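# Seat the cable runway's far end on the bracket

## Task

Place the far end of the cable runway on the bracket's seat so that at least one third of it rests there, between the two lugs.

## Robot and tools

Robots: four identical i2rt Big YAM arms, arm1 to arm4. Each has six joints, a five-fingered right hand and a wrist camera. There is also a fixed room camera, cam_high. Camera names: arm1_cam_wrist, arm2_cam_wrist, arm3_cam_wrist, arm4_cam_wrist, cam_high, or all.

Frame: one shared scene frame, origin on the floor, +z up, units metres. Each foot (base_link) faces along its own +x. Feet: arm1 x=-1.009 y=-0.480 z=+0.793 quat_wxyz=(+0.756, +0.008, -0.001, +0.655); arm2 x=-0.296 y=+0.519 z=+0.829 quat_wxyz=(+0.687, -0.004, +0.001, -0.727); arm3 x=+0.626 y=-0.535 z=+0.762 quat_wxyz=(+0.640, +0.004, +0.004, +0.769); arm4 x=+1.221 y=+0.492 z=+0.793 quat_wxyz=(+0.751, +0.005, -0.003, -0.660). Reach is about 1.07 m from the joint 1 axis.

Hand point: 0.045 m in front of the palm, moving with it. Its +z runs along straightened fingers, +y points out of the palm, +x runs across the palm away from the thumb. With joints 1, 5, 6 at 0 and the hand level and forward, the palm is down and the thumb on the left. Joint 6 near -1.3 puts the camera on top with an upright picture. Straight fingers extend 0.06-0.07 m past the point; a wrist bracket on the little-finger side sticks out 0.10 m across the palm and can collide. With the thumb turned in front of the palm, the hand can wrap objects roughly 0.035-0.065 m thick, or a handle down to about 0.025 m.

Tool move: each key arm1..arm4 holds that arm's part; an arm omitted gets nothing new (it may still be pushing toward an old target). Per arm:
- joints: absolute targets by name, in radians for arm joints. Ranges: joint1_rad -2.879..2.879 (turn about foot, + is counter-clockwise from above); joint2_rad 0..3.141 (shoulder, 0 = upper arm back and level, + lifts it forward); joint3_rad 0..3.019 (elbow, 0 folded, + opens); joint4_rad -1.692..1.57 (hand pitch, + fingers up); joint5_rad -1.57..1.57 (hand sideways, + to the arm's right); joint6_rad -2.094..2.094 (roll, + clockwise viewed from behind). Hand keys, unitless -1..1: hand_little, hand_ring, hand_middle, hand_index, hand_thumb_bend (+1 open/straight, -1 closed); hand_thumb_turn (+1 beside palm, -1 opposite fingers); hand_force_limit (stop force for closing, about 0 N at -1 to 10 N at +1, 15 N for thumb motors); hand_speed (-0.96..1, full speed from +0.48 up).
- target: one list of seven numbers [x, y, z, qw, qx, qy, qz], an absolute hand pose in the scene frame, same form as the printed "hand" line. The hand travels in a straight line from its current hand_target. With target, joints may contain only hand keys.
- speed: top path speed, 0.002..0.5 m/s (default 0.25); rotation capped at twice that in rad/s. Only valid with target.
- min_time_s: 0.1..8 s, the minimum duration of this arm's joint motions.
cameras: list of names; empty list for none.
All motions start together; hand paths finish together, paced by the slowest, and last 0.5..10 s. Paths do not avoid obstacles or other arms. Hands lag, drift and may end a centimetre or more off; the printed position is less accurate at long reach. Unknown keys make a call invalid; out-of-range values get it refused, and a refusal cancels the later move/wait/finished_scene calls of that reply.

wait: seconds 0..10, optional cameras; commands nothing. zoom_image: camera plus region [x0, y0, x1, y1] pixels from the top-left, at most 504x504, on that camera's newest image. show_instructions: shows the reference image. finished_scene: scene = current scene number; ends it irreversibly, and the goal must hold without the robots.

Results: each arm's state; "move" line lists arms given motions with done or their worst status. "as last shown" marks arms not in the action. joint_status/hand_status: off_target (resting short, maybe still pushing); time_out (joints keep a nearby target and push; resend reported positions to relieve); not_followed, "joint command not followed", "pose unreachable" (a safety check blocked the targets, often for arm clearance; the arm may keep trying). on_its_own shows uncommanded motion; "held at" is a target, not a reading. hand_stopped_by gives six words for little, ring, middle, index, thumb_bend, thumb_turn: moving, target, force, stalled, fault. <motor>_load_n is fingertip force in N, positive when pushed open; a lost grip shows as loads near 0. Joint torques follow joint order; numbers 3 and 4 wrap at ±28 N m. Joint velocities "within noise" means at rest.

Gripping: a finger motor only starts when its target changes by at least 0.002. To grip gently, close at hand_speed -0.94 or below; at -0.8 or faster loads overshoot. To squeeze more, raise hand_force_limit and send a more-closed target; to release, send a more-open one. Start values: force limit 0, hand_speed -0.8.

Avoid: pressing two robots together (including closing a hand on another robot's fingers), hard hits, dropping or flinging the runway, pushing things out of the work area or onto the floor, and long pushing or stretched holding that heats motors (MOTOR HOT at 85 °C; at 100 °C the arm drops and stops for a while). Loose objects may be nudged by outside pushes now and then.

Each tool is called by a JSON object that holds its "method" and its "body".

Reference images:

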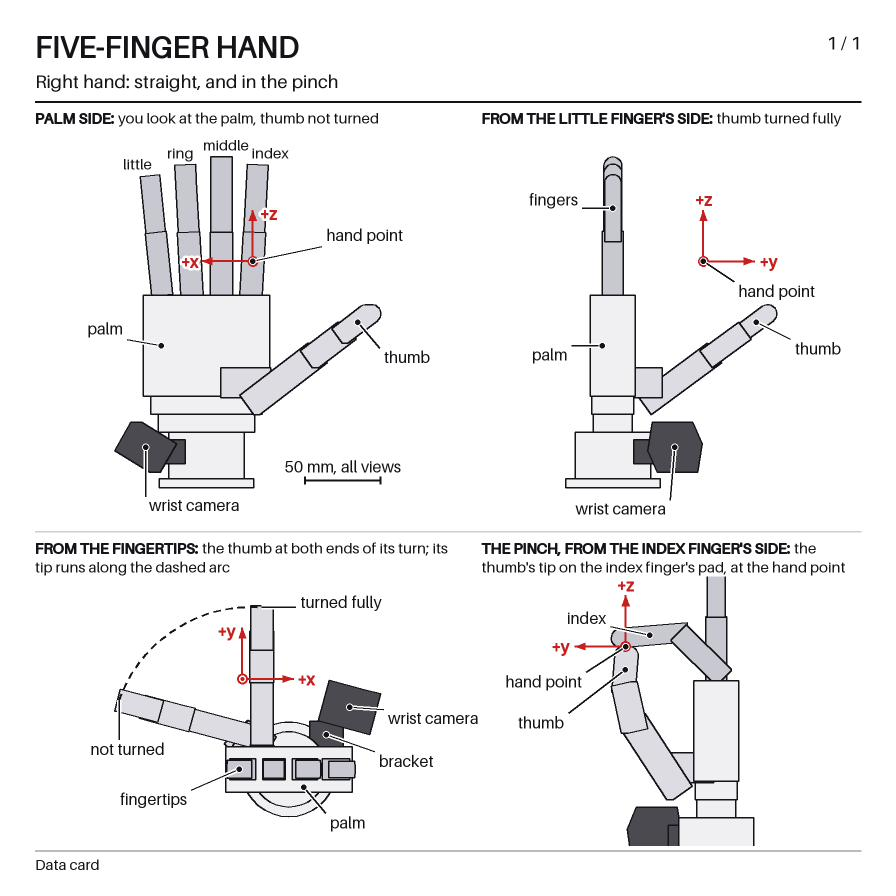

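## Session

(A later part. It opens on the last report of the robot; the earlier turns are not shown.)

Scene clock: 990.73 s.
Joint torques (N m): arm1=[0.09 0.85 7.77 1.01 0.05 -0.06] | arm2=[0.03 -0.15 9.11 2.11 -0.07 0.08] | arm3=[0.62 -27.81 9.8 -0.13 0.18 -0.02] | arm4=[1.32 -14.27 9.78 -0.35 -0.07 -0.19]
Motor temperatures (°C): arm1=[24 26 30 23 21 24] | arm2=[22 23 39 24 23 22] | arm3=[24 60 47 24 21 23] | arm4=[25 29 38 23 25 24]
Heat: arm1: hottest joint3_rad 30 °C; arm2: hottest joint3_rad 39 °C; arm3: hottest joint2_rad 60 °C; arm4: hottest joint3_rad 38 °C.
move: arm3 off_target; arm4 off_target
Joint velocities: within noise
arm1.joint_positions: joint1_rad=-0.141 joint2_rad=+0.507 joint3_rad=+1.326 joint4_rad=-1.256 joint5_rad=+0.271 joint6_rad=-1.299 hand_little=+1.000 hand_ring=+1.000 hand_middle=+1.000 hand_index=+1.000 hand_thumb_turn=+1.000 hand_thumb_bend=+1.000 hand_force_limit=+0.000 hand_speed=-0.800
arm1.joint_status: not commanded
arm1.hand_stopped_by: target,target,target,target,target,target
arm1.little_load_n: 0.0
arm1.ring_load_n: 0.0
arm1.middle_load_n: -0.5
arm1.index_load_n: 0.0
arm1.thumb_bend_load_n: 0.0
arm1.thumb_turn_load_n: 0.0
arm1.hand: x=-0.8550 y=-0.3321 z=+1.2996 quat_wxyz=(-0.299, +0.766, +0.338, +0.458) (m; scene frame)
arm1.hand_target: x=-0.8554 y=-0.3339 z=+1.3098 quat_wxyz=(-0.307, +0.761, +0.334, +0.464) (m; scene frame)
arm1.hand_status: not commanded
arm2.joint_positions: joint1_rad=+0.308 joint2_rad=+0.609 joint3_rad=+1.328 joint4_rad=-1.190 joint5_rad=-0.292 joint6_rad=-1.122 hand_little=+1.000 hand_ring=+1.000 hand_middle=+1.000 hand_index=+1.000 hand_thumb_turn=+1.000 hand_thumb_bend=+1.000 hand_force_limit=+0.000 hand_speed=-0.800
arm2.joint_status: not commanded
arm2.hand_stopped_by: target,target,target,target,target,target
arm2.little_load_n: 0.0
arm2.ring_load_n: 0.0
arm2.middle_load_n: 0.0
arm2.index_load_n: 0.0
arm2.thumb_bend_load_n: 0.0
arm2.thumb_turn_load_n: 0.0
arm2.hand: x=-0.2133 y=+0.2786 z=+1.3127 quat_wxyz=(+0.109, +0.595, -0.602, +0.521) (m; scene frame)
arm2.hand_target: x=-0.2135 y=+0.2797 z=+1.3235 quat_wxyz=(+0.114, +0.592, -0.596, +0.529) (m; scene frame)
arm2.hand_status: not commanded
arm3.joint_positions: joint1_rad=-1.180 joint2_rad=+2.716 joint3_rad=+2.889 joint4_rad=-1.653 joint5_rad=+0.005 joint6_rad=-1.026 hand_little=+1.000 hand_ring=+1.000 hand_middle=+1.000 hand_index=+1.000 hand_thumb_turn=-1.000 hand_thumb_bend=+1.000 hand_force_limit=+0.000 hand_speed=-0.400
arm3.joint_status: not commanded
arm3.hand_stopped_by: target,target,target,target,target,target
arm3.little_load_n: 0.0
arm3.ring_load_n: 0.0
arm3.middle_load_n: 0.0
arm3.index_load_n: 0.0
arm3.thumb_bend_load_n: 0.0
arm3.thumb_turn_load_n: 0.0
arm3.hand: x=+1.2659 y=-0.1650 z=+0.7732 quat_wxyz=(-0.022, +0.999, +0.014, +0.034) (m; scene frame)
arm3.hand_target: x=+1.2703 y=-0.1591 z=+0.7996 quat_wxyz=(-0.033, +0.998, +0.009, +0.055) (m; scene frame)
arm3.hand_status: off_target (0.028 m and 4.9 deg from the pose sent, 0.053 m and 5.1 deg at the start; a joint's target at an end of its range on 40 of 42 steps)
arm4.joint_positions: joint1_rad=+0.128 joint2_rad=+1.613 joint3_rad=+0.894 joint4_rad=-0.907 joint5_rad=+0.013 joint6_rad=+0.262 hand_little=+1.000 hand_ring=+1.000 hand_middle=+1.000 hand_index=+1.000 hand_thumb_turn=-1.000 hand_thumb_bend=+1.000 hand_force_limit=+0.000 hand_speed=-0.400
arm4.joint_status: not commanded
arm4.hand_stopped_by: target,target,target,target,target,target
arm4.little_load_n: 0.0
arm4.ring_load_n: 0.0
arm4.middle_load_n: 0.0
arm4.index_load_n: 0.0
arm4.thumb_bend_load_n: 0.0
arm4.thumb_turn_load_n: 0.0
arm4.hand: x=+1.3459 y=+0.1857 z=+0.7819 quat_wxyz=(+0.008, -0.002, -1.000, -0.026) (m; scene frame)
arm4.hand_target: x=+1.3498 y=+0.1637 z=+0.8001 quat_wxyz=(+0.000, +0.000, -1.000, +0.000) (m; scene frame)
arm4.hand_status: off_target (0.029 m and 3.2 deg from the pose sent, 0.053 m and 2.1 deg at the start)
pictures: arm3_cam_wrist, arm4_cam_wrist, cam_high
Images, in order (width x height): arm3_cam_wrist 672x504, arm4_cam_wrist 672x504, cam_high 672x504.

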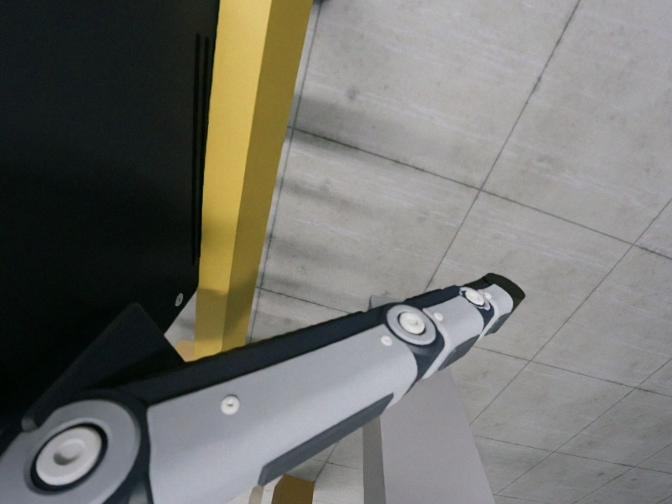

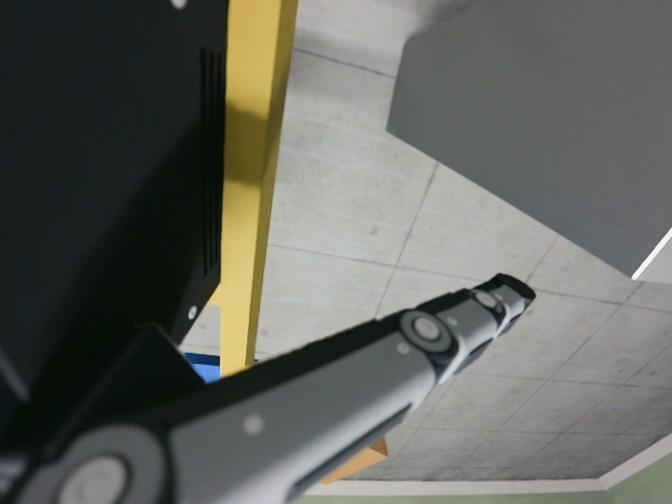

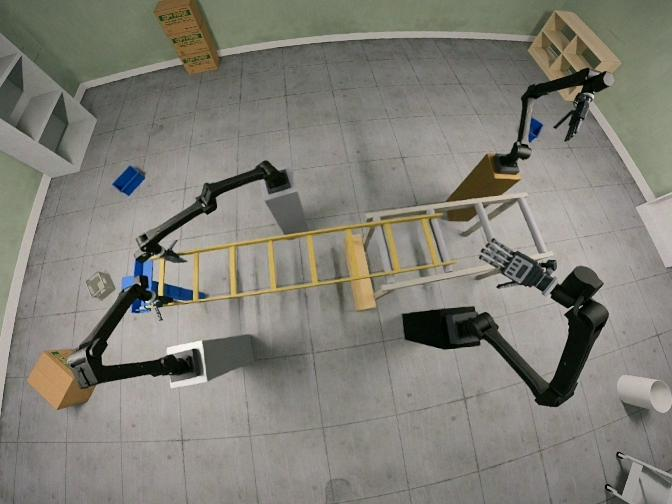

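{"method": "move", "body": {"arm3": {"target": [1.265, -0.155, 0.85, 0, 1, 0, 0], "speed": 0.1}, "arm4": {"target": [1.345, 0.158, 0.85, 0, 0, 1, 0], "speed": 0.1}, "cameras": ["arm4_cam_wrist", "arm3_cam_wrist", "cam_high"]}}

{"method": "zoom_image", "body": {"camera": "cam_high", "region": [130, 290, 180, 320]}}

Scene clock: 1002.43 s.
Joint torques (N m): arm1=[-0.09 0.62 7.77 1.06 0.04 -0.04] | arm2=[-0.03 -0.15 9.13 2.11 -0.07 0.08] | arm3=[0.62 -27.05 8.66 -0.13 0.18 0.02] | arm4=[0.44 -13.8 11.11 -0.42 -0.04 -0.24]
Motor temperatures (°C): arm1=[24 26 30 23 21 24] | arm2=[22 23 39 24 23 22] | arm3=[24 57 47 24 21 23] | arm4=[25 29 38 23 25 24]
Heat: arm1: hottest joint3_rad 30 °C; arm2: hottest joint3_rad 39 °C; arm3: hottest joint2_rad 57 °C; arm4: hottest joint3_rad 38 °C.
move: arm3 off_target; arm4 off_target
Joint velocities: within noise
arm1, arm2: as last shown
arm1.middle_load_n: 0.0
arm3.joint_positions: joint1_rad=-1.174 joint2_rad=+2.631 joint3_rad=+2.889 joint4_rad=-1.673 joint5_rad=+0.008 joint6_rad=-1.023 hand_little=+1.000 hand_ring=+1.000 hand_middle=+1.000 hand_index=+1.000 hand_thumb_turn=-1.000 hand_thumb_bend=+1.000 hand_force_limit=+0.000 hand_speed=-0.400
arm3.joint_status: not commanded
arm3.hand_stopped_by: target,target,target,target,target,target
arm3.little_load_n: 0.0
arm3.ring_load_n: 0.0
arm3.middle_load_n: 0.0
arm3.index_load_n: 0.0
arm3.thumb_bend_load_n: 0.0
arm3.thumb_turn_load_n: 0.0
arm3.hand: x=+1.2657 y=-0.1611 z=+0.8349 quat_wxyz=(-0.038, +0.997, +0.015, +0.062) (m; scene frame)
arm3.hand_target: x=+1.2639 y=-0.1556 z=+0.8495 quat_wxyz=(-0.043, +0.996, +0.011, +0.072) (m; scene frame)
arm3.hand_status: off_target (0.016 m and 8.5 deg from the pose sent, 0.077 m and 4.9 deg at the start; a joint's target at an end of its range on 40 of 41 steps)
arm4.joint_positions: joint1_rad=+0.125 joint2_rad=+1.540 joint3_rad=+0.960 joint4_rad=-1.050 joint5_rad=+0.013 joint6_rad=+0.254 hand_little=+1.000 hand_ring=+1.000 hand_middle=+1.000 hand_index=+1.000 hand_thumb_turn=-1.000 hand_thumb_bend=+1.000 hand_force_limit=+0.000 hand_speed=-0.400
arm4.joint_status: not commanded
arm4.hand_stopped_by: target,target,target,target,target,target
arm4.little_load_n: 0.0
arm4.ring_load_n: 0.0
arm4.middle_load_n: 0.0
arm4.index_load_n: 0.0
arm4.thumb_bend_load_n: 0.0
arm4.thumb_turn_load_n: 0.0
arm4.hand: x=+1.3448 y=+0.1824 z=+0.8294 quat_wxyz=(+0.009, +0.000, -1.000, -0.029) (m; scene frame)
arm4.hand_target: x=+1.3447 y=+0.1590 z=+0.8501 quat_wxyz=(+0.000, +0.000, -1.000, +0.000) (m; scene frame)
arm4.hand_status: off_target (0.032 m and 3.5 deg from the pose sent, 0.074 m and 3.2 deg at the start)
pictures: arm3_cam_wrist, arm4_cam_wrist, cam_high
Images, in order (width x height): arm3_cam_wrist 672x504, arm4_cam_wrist 672x504, cam_high 672x504.

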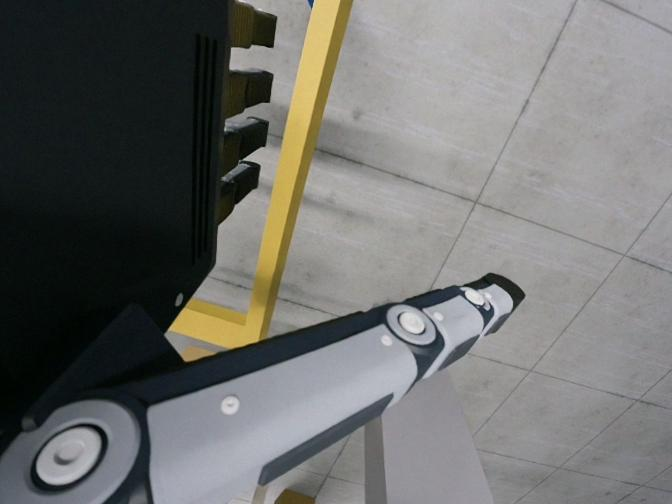

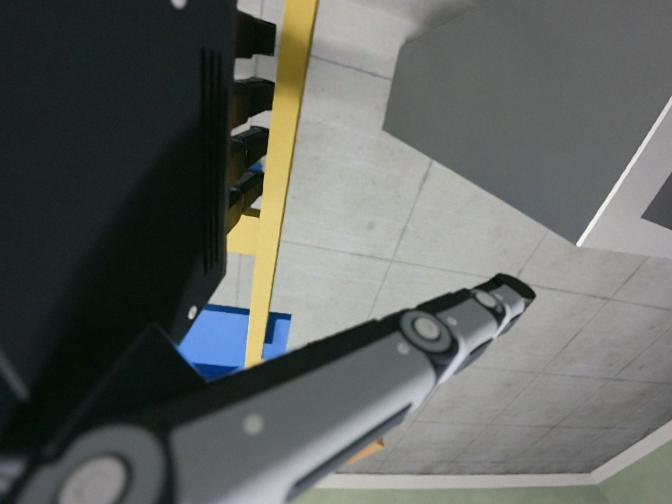

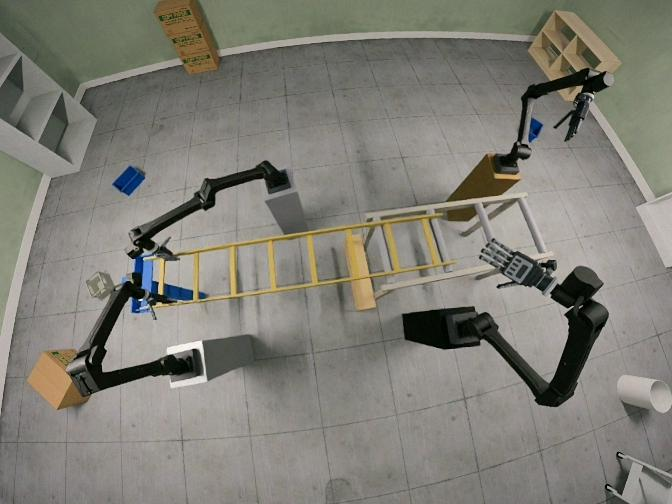

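Scaled by 10.080 from the camera's 672x504 image, which has a finer 960x720 frame.

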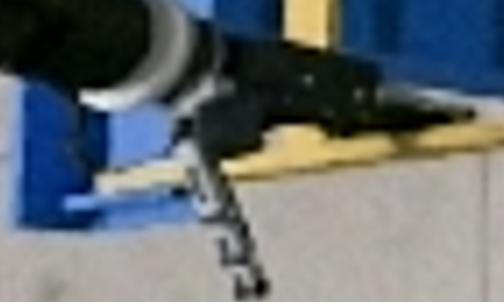

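{"method": "move", "body": {"arm3": {"target": [1.23, -0.158, 0.95, 0, 1, 0, 0], "speed": 0.15}, "arm4": {"target": [1.30, 0.165, 0.95, 0, 0, 1, 0], "speed": 0.15}, "cameras": ["arm4_cam_wrist", "arm3_cam_wrist"]}}

{"method": "zoom_image", "body": {"camera": "arm4_cam_wrist", "region": [180, 240, 320, 390]}}

Scene clock: 1012.07 s.
Joint torques (N m): arm1=[-0.09 0.62 7.76 1.03 0.04 -0.05] | arm2=[0.03 -0.09 9.13 2.11 -0.07 0.08] | arm3=[0.38 -25 7.12 0.02 0.16 0.04] | arm4=[0.62 -12.1 12.82 -0.39 -0.05 -0.28]
Motor temperatures (°C): arm1=[24 26 30 23 21 24] | arm2=[22 23 39 24 23 22] | arm3=[24 57 46 24 21 23] | arm4=[25 29 39 23 25 24]
Heat: arm1: hottest joint3_rad 30 °C; arm2: hottest joint3_rad 39 °C; arm3: hottest joint2_rad 57 °C; arm4: hottest joint3_rad 39 °C.
move: arm3 off_target; arm4 off_target
Joint velocities: within noise
arm1, arm2: as last shown
arm3.joint_positions: joint1_rad=-1.148 joint2_rad=+2.396 joint3_rad=+2.729 joint4_rad=-1.673 joint5_rad=+0.015 joint6_rad=-1.002 hand_little=+1.000 hand_ring=+1.000 hand_middle=+1.000 hand_index=+1.000 hand_thumb_turn=-1.000 hand_thumb_bend=+1.000 hand_force_limit=+0.000 hand_speed=-0.400
arm3.joint_status: not commanded
arm3.hand_stopped_by: target,target,target,target,target,target
arm3.little_load_n: 0.0
arm3.ring_load_n: 0.0
arm3.middle_load_n: 0.0
arm3.index_load_n: 0.0
arm3.thumb_bend_load_n: 0.0
arm3.thumb_turn_load_n: 0.0
arm3.hand: x=+1.2341 y=-0.1604 z=+0.9434 quat_wxyz=(-0.057, +0.994, +0.017, +0.094) (m; scene frame)
arm3.hand_target: x=+1.2293 y=-0.1584 z=+0.9494 quat_wxyz=(-0.057, +0.994, +0.012, +0.095) (m; scene frame)
arm3.hand_status: off_target (0.008 m and 12.8 deg from the pose sent, 0.121 m and 8.5 deg at the start; a joint's target at an end of its range on 47 of 48 steps)
arm4.joint_positions: joint1_rad=+0.018 joint2_rad=+1.395 joint3_rad=+1.086 joint4_rad=-1.322 joint5_rad=+0.013 joint6_rad=+0.149 hand_little=+1.000 hand_ring=+1.000 hand_middle=+1.000 hand_index=+1.000 hand_thumb_turn=-1.000 hand_thumb_bend=+1.000 hand_force_limit=+0.000 hand_speed=-0.400
arm4.joint_status: not commanded
arm4.hand_stopped_by: target,target,target,target,target,target
arm4.little_load_n: 0.0
arm4.ring_load_n: 0.0
arm4.middle_load_n: 0.0
arm4.index_load_n: 0.0
arm4.thumb_bend_load_n: 0.0
arm4.thumb_turn_load_n: 0.0
arm4.hand: x=+1.3023 y=+0.1855 z=+0.9270 quat_wxyz=(+0.006, +0.000, -1.000, -0.031) (m; scene frame)
arm4.hand_target: x=+1.2998 y=+0.1662 z=+0.9499 quat_wxyz=(+0.001, +0.000, -1.000, +0.000) (m; scene frame)
arm4.hand_status: off_target (0.031 m and 3.6 deg from the pose sent, 0.130 m and 3.5 deg at the start)
pictures: arm3_cam_wrist, arm4_cam_wrist
Images, in order (width x height): arm3_cam_wrist 672x504, arm4_cam_wrist 672x504.

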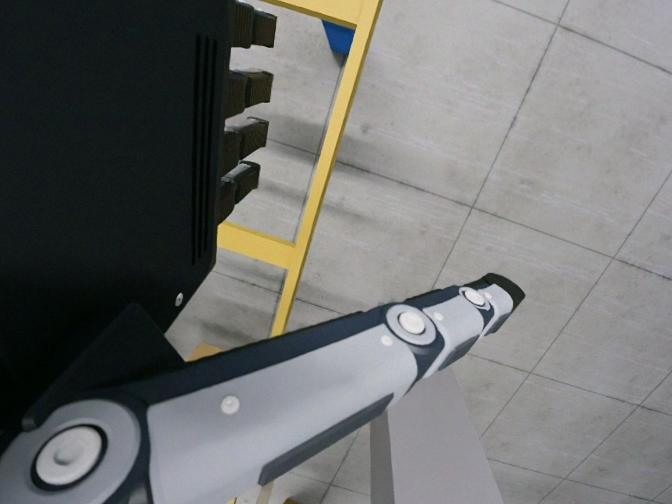

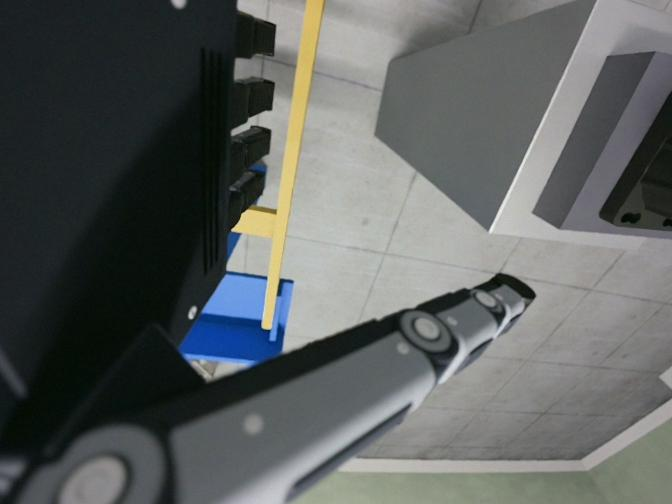

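Scaled by 3.360 from the camera's 672x504 image, which has a finer 960x720 frame.

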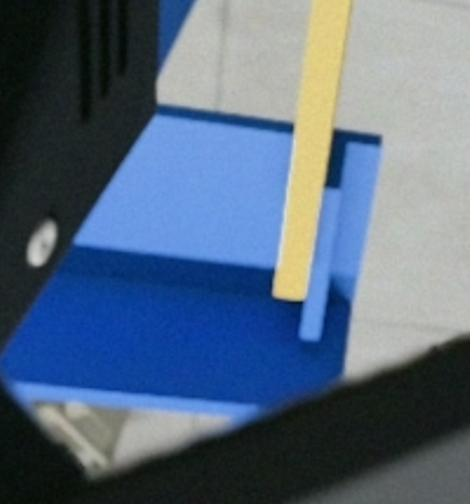

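{"method": "move", "body": {"arm3": {"target": [0.90, -0.20, 1.05, 0, 1, 0, 0], "speed": 0.25}, "arm4": {"target": [1.05, 0.25, 1.08, 0, 0, 1, 0], "speed": 0.25}, "cameras": ["cam_high"]}}

{"method": "zoom_image", "body": {"camera": "cam_high", "region": [110, 240, 210, 330]}}

Scene clock: 1029.50 s.
Joint torques (N m): arm1=[0.09 0.67 7.82 1.06 0.04 -0.04] | arm2=[0.03 -0.15 9.11 2.1 -0.07 0.08] | arm3=[-0.15 -15.68 6.95 -0.29 -0.05 0.02] | arm4=[0.56 -8.7 13.64 -0.35 -0.04 -0.22]
Motor temperatures (°C): arm1=[24 26 30 23 21 24] | arm2=[22 23 39 24 23 22] | arm3=[24 60 44 24 21 23] | arm4=[25 29 41 23 25 24]
Heat: arm1: hottest joint3_rad 30 °C; arm2: hottest joint3_rad 39 °C; arm3: hottest joint2_rad 60 °C; arm4: hottest joint3_rad 41 °C.
move: arm3 done; arm4 off_target
Joint velocities: within noise
arm1, arm2: as last shown
arm1.ring_load_n: 0.5
arm3.joint_positions: joint1_rad=-0.832 joint2_rad=+1.629 joint3_rad=+1.767 joint4_rad=-1.674 joint5_rad=+0.010 joint6_rad=-0.665 hand_little=+1.000 hand_ring=+1.000 hand_middle=+1.000 hand_index=+1.000 hand_thumb_turn=-1.000 hand_thumb_bend=+1.000 hand_force_limit=+0.000 hand_speed=-0.400
arm3.joint_status: not commanded
arm3.hand_stopped_by: target,target,target,target,target,target
arm3.little_load_n: 0.5
arm3.ring_load_n: 0.0
arm3.middle_load_n: 0.0
arm3.index_load_n: 0.0
arm3.thumb_bend_load_n: 0.0
arm3.thumb_turn_load_n: 0.0
arm3.hand: x=+0.9027 y=-0.1988 z=+1.0459 quat_wxyz=(-0.010, +1.000, +0.008, +0.009) (m; scene frame)
arm3.hand_target: x=+0.8999 y=-0.2001 z=+1.0494 quat_wxyz=(-0.010, +1.000, +0.000, +0.008) (m; scene frame)
arm3.hand_status: done (0.005 m and 1.8 deg from the pose sent, 0.353 m and 12.8 deg at the start; a joint's target at an end of its range on 33 of 73 steps)
arm4.joint_positions: joint1_rad=-0.694 joint2_rad=+1.271 joint3_rad=+1.337 joint4_rad=-1.670 joint5_rad=+0.010 joint6_rad=-0.563 hand_little=+1.000 hand_ring=+1.000 hand_middle=+1.000 hand_index=+1.000 hand_thumb_turn=-1.000 hand_thumb_bend=+1.000 hand_force_limit=+0.000 hand_speed=-0.400
arm4.joint_status: not commanded
arm4.hand_stopped_by: target,target,target,target,target,target
arm4.little_load_n: 0.0
arm4.ring_load_n: 0.0
arm4.middle_load_n: 0.0
arm4.index_load_n: 0.0
arm4.thumb_bend_load_n: 0.0
arm4.thumb_turn_load_n: 0.0
arm4.hand: x=+1.0617 y=+0.2595 z=+1.0624 quat_wxyz=(-0.010, -0.001, -1.000, -0.018) (m; scene frame)
arm4.hand_target: x=+1.0506 y=+0.2508 z=+1.0796 quat_wxyz=(+0.001, +0.000, -1.000, +0.000) (m; scene frame)
arm4.hand_status: off_target (0.023 m and 2.4 deg from the pose sent, 0.302 m and 3.6 deg at the start)
pictures: cam_high
Images, in order (width x height): cam_high 672x504.

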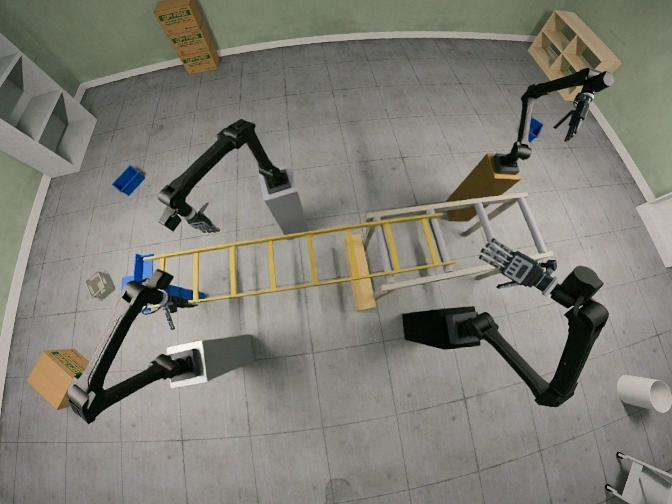

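Scaled by 5.040 from the camera's 672x504 image, which has a finer 960x720 frame.

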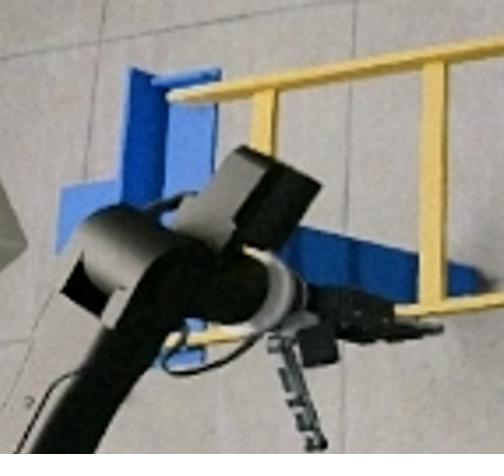

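{"method": "zoom_image", "body": {"camera": "cam_high", "region": [132, 245, 172, 275]}}

{"method": "zoom_image", "body": {"camera": "cam_high", "region": [132, 295, 172, 325]}}

Scaled by 12.600 from the camera's 672x504 image, which has a finer 960x720 frame.

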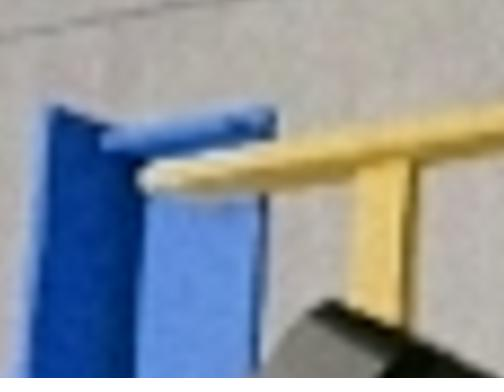

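Scaled by 12.600 from the camera's 672x504 image, which has a finer 960x720 frame.

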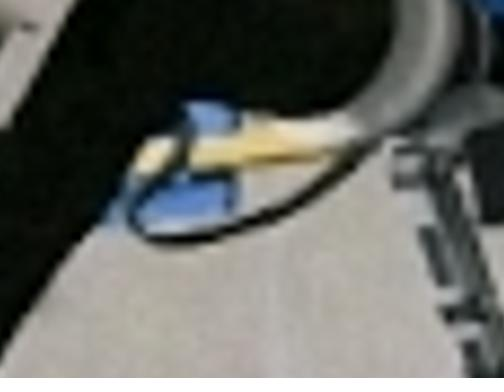

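{"method": "move", "body": {"arm4": {"target": [0.90, 0.28, 1.08, 0, 0, 1, 0], "speed": 0.25}, "cameras": ["cam_high"]}}

{"method": "zoom_image", "body": {"camera": "cam_high", "region": [130, 245, 180, 320]}}

Scene clock: 1069.50 s.
Joint torques (N m): arm1=[0.03 0.73 7.82 1.03 0.03 -0.04] | arm2=[0.03 -0.15 9.11 2.11 -0.07 0.08] | arm3=[0.03 -15.85 6.9 -0.31 -0.04 0.01] | arm4=[0.85 -12.28 13.64 -0.38 -0.04 -0.23]
Motor temperatures (°C): arm1=[24 26 30 23 21 24] | arm2=[22 23 40 24 23 22] | arm3=[24 54 41 24 21 23] | arm4=[25 27 41 23 25 24]
Heat: arm1: hottest joint3_rad 30 °C; arm2: hottest joint3_rad 40 °C; arm3: hottest joint2_rad 54 °C; arm4: hottest joint3_rad 41 °C.
move: arm4 off_target
Joint velocities: within noise
arm1, arm2, arm3: as last shown
arm1.ring_load_n: 0.0
arm1.thumb_bend_load_n: 0.5
arm3.little_load_n: 0.0
arm4.joint_positions: joint1_rad=-1.027 joint2_rad=+1.479 joint3_rad=+1.549 joint4_rad=-1.670 joint5_rad=+0.006 joint6_rad=-0.892 hand_little=+1.000 hand_ring=+1.000 hand_middle=+1.000 hand_index=+1.000 hand_thumb_turn=-1.000 hand_thumb_bend=+1.000 hand_force_limit=+0.000 hand_speed=-0.400
arm4.joint_status: not commanded
arm4.hand_stopped_by: target,target,target,target,target,target
arm4.little_load_n: 0.5
arm4.ring_load_n: 0.0
arm4.middle_load_n: 0.0
arm4.index_load_n: 0.0
arm4.thumb_bend_load_n: 0.0
arm4.thumb_turn_load_n: 0.0
arm4.hand: x=+0.9140 y=+0.2859 z=+1.0638 quat_wxyz=(-0.014, -0.003, -1.000, -0.013) (m; scene frame)
arm4.hand_target: x=+0.9008 y=+0.2806 z=+1.0798 quat_wxyz=(+0.001, +0.000, -1.000, +0.000) (m; scene frame)
arm4.hand_status: off_target (0.022 m and 2.2 deg from the pose sent, 0.164 m and 2.4 deg at the start)
pictures: cam_high
Images, in order (width x height): cam_high 672x504.

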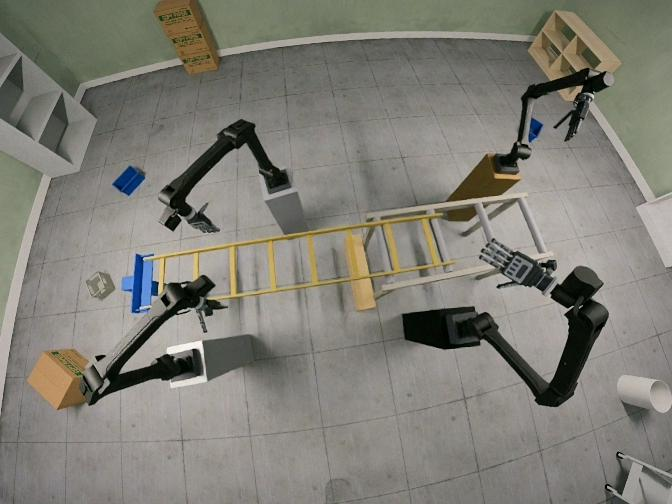

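Scaled by 6.720 from the camera's 672x504 image, which has a finer 960x720 frame.

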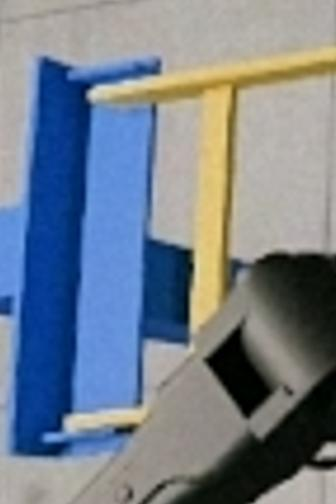

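{"method": "finished_scene", "body": {"scene": 2}}

The scene is finished: the task was done.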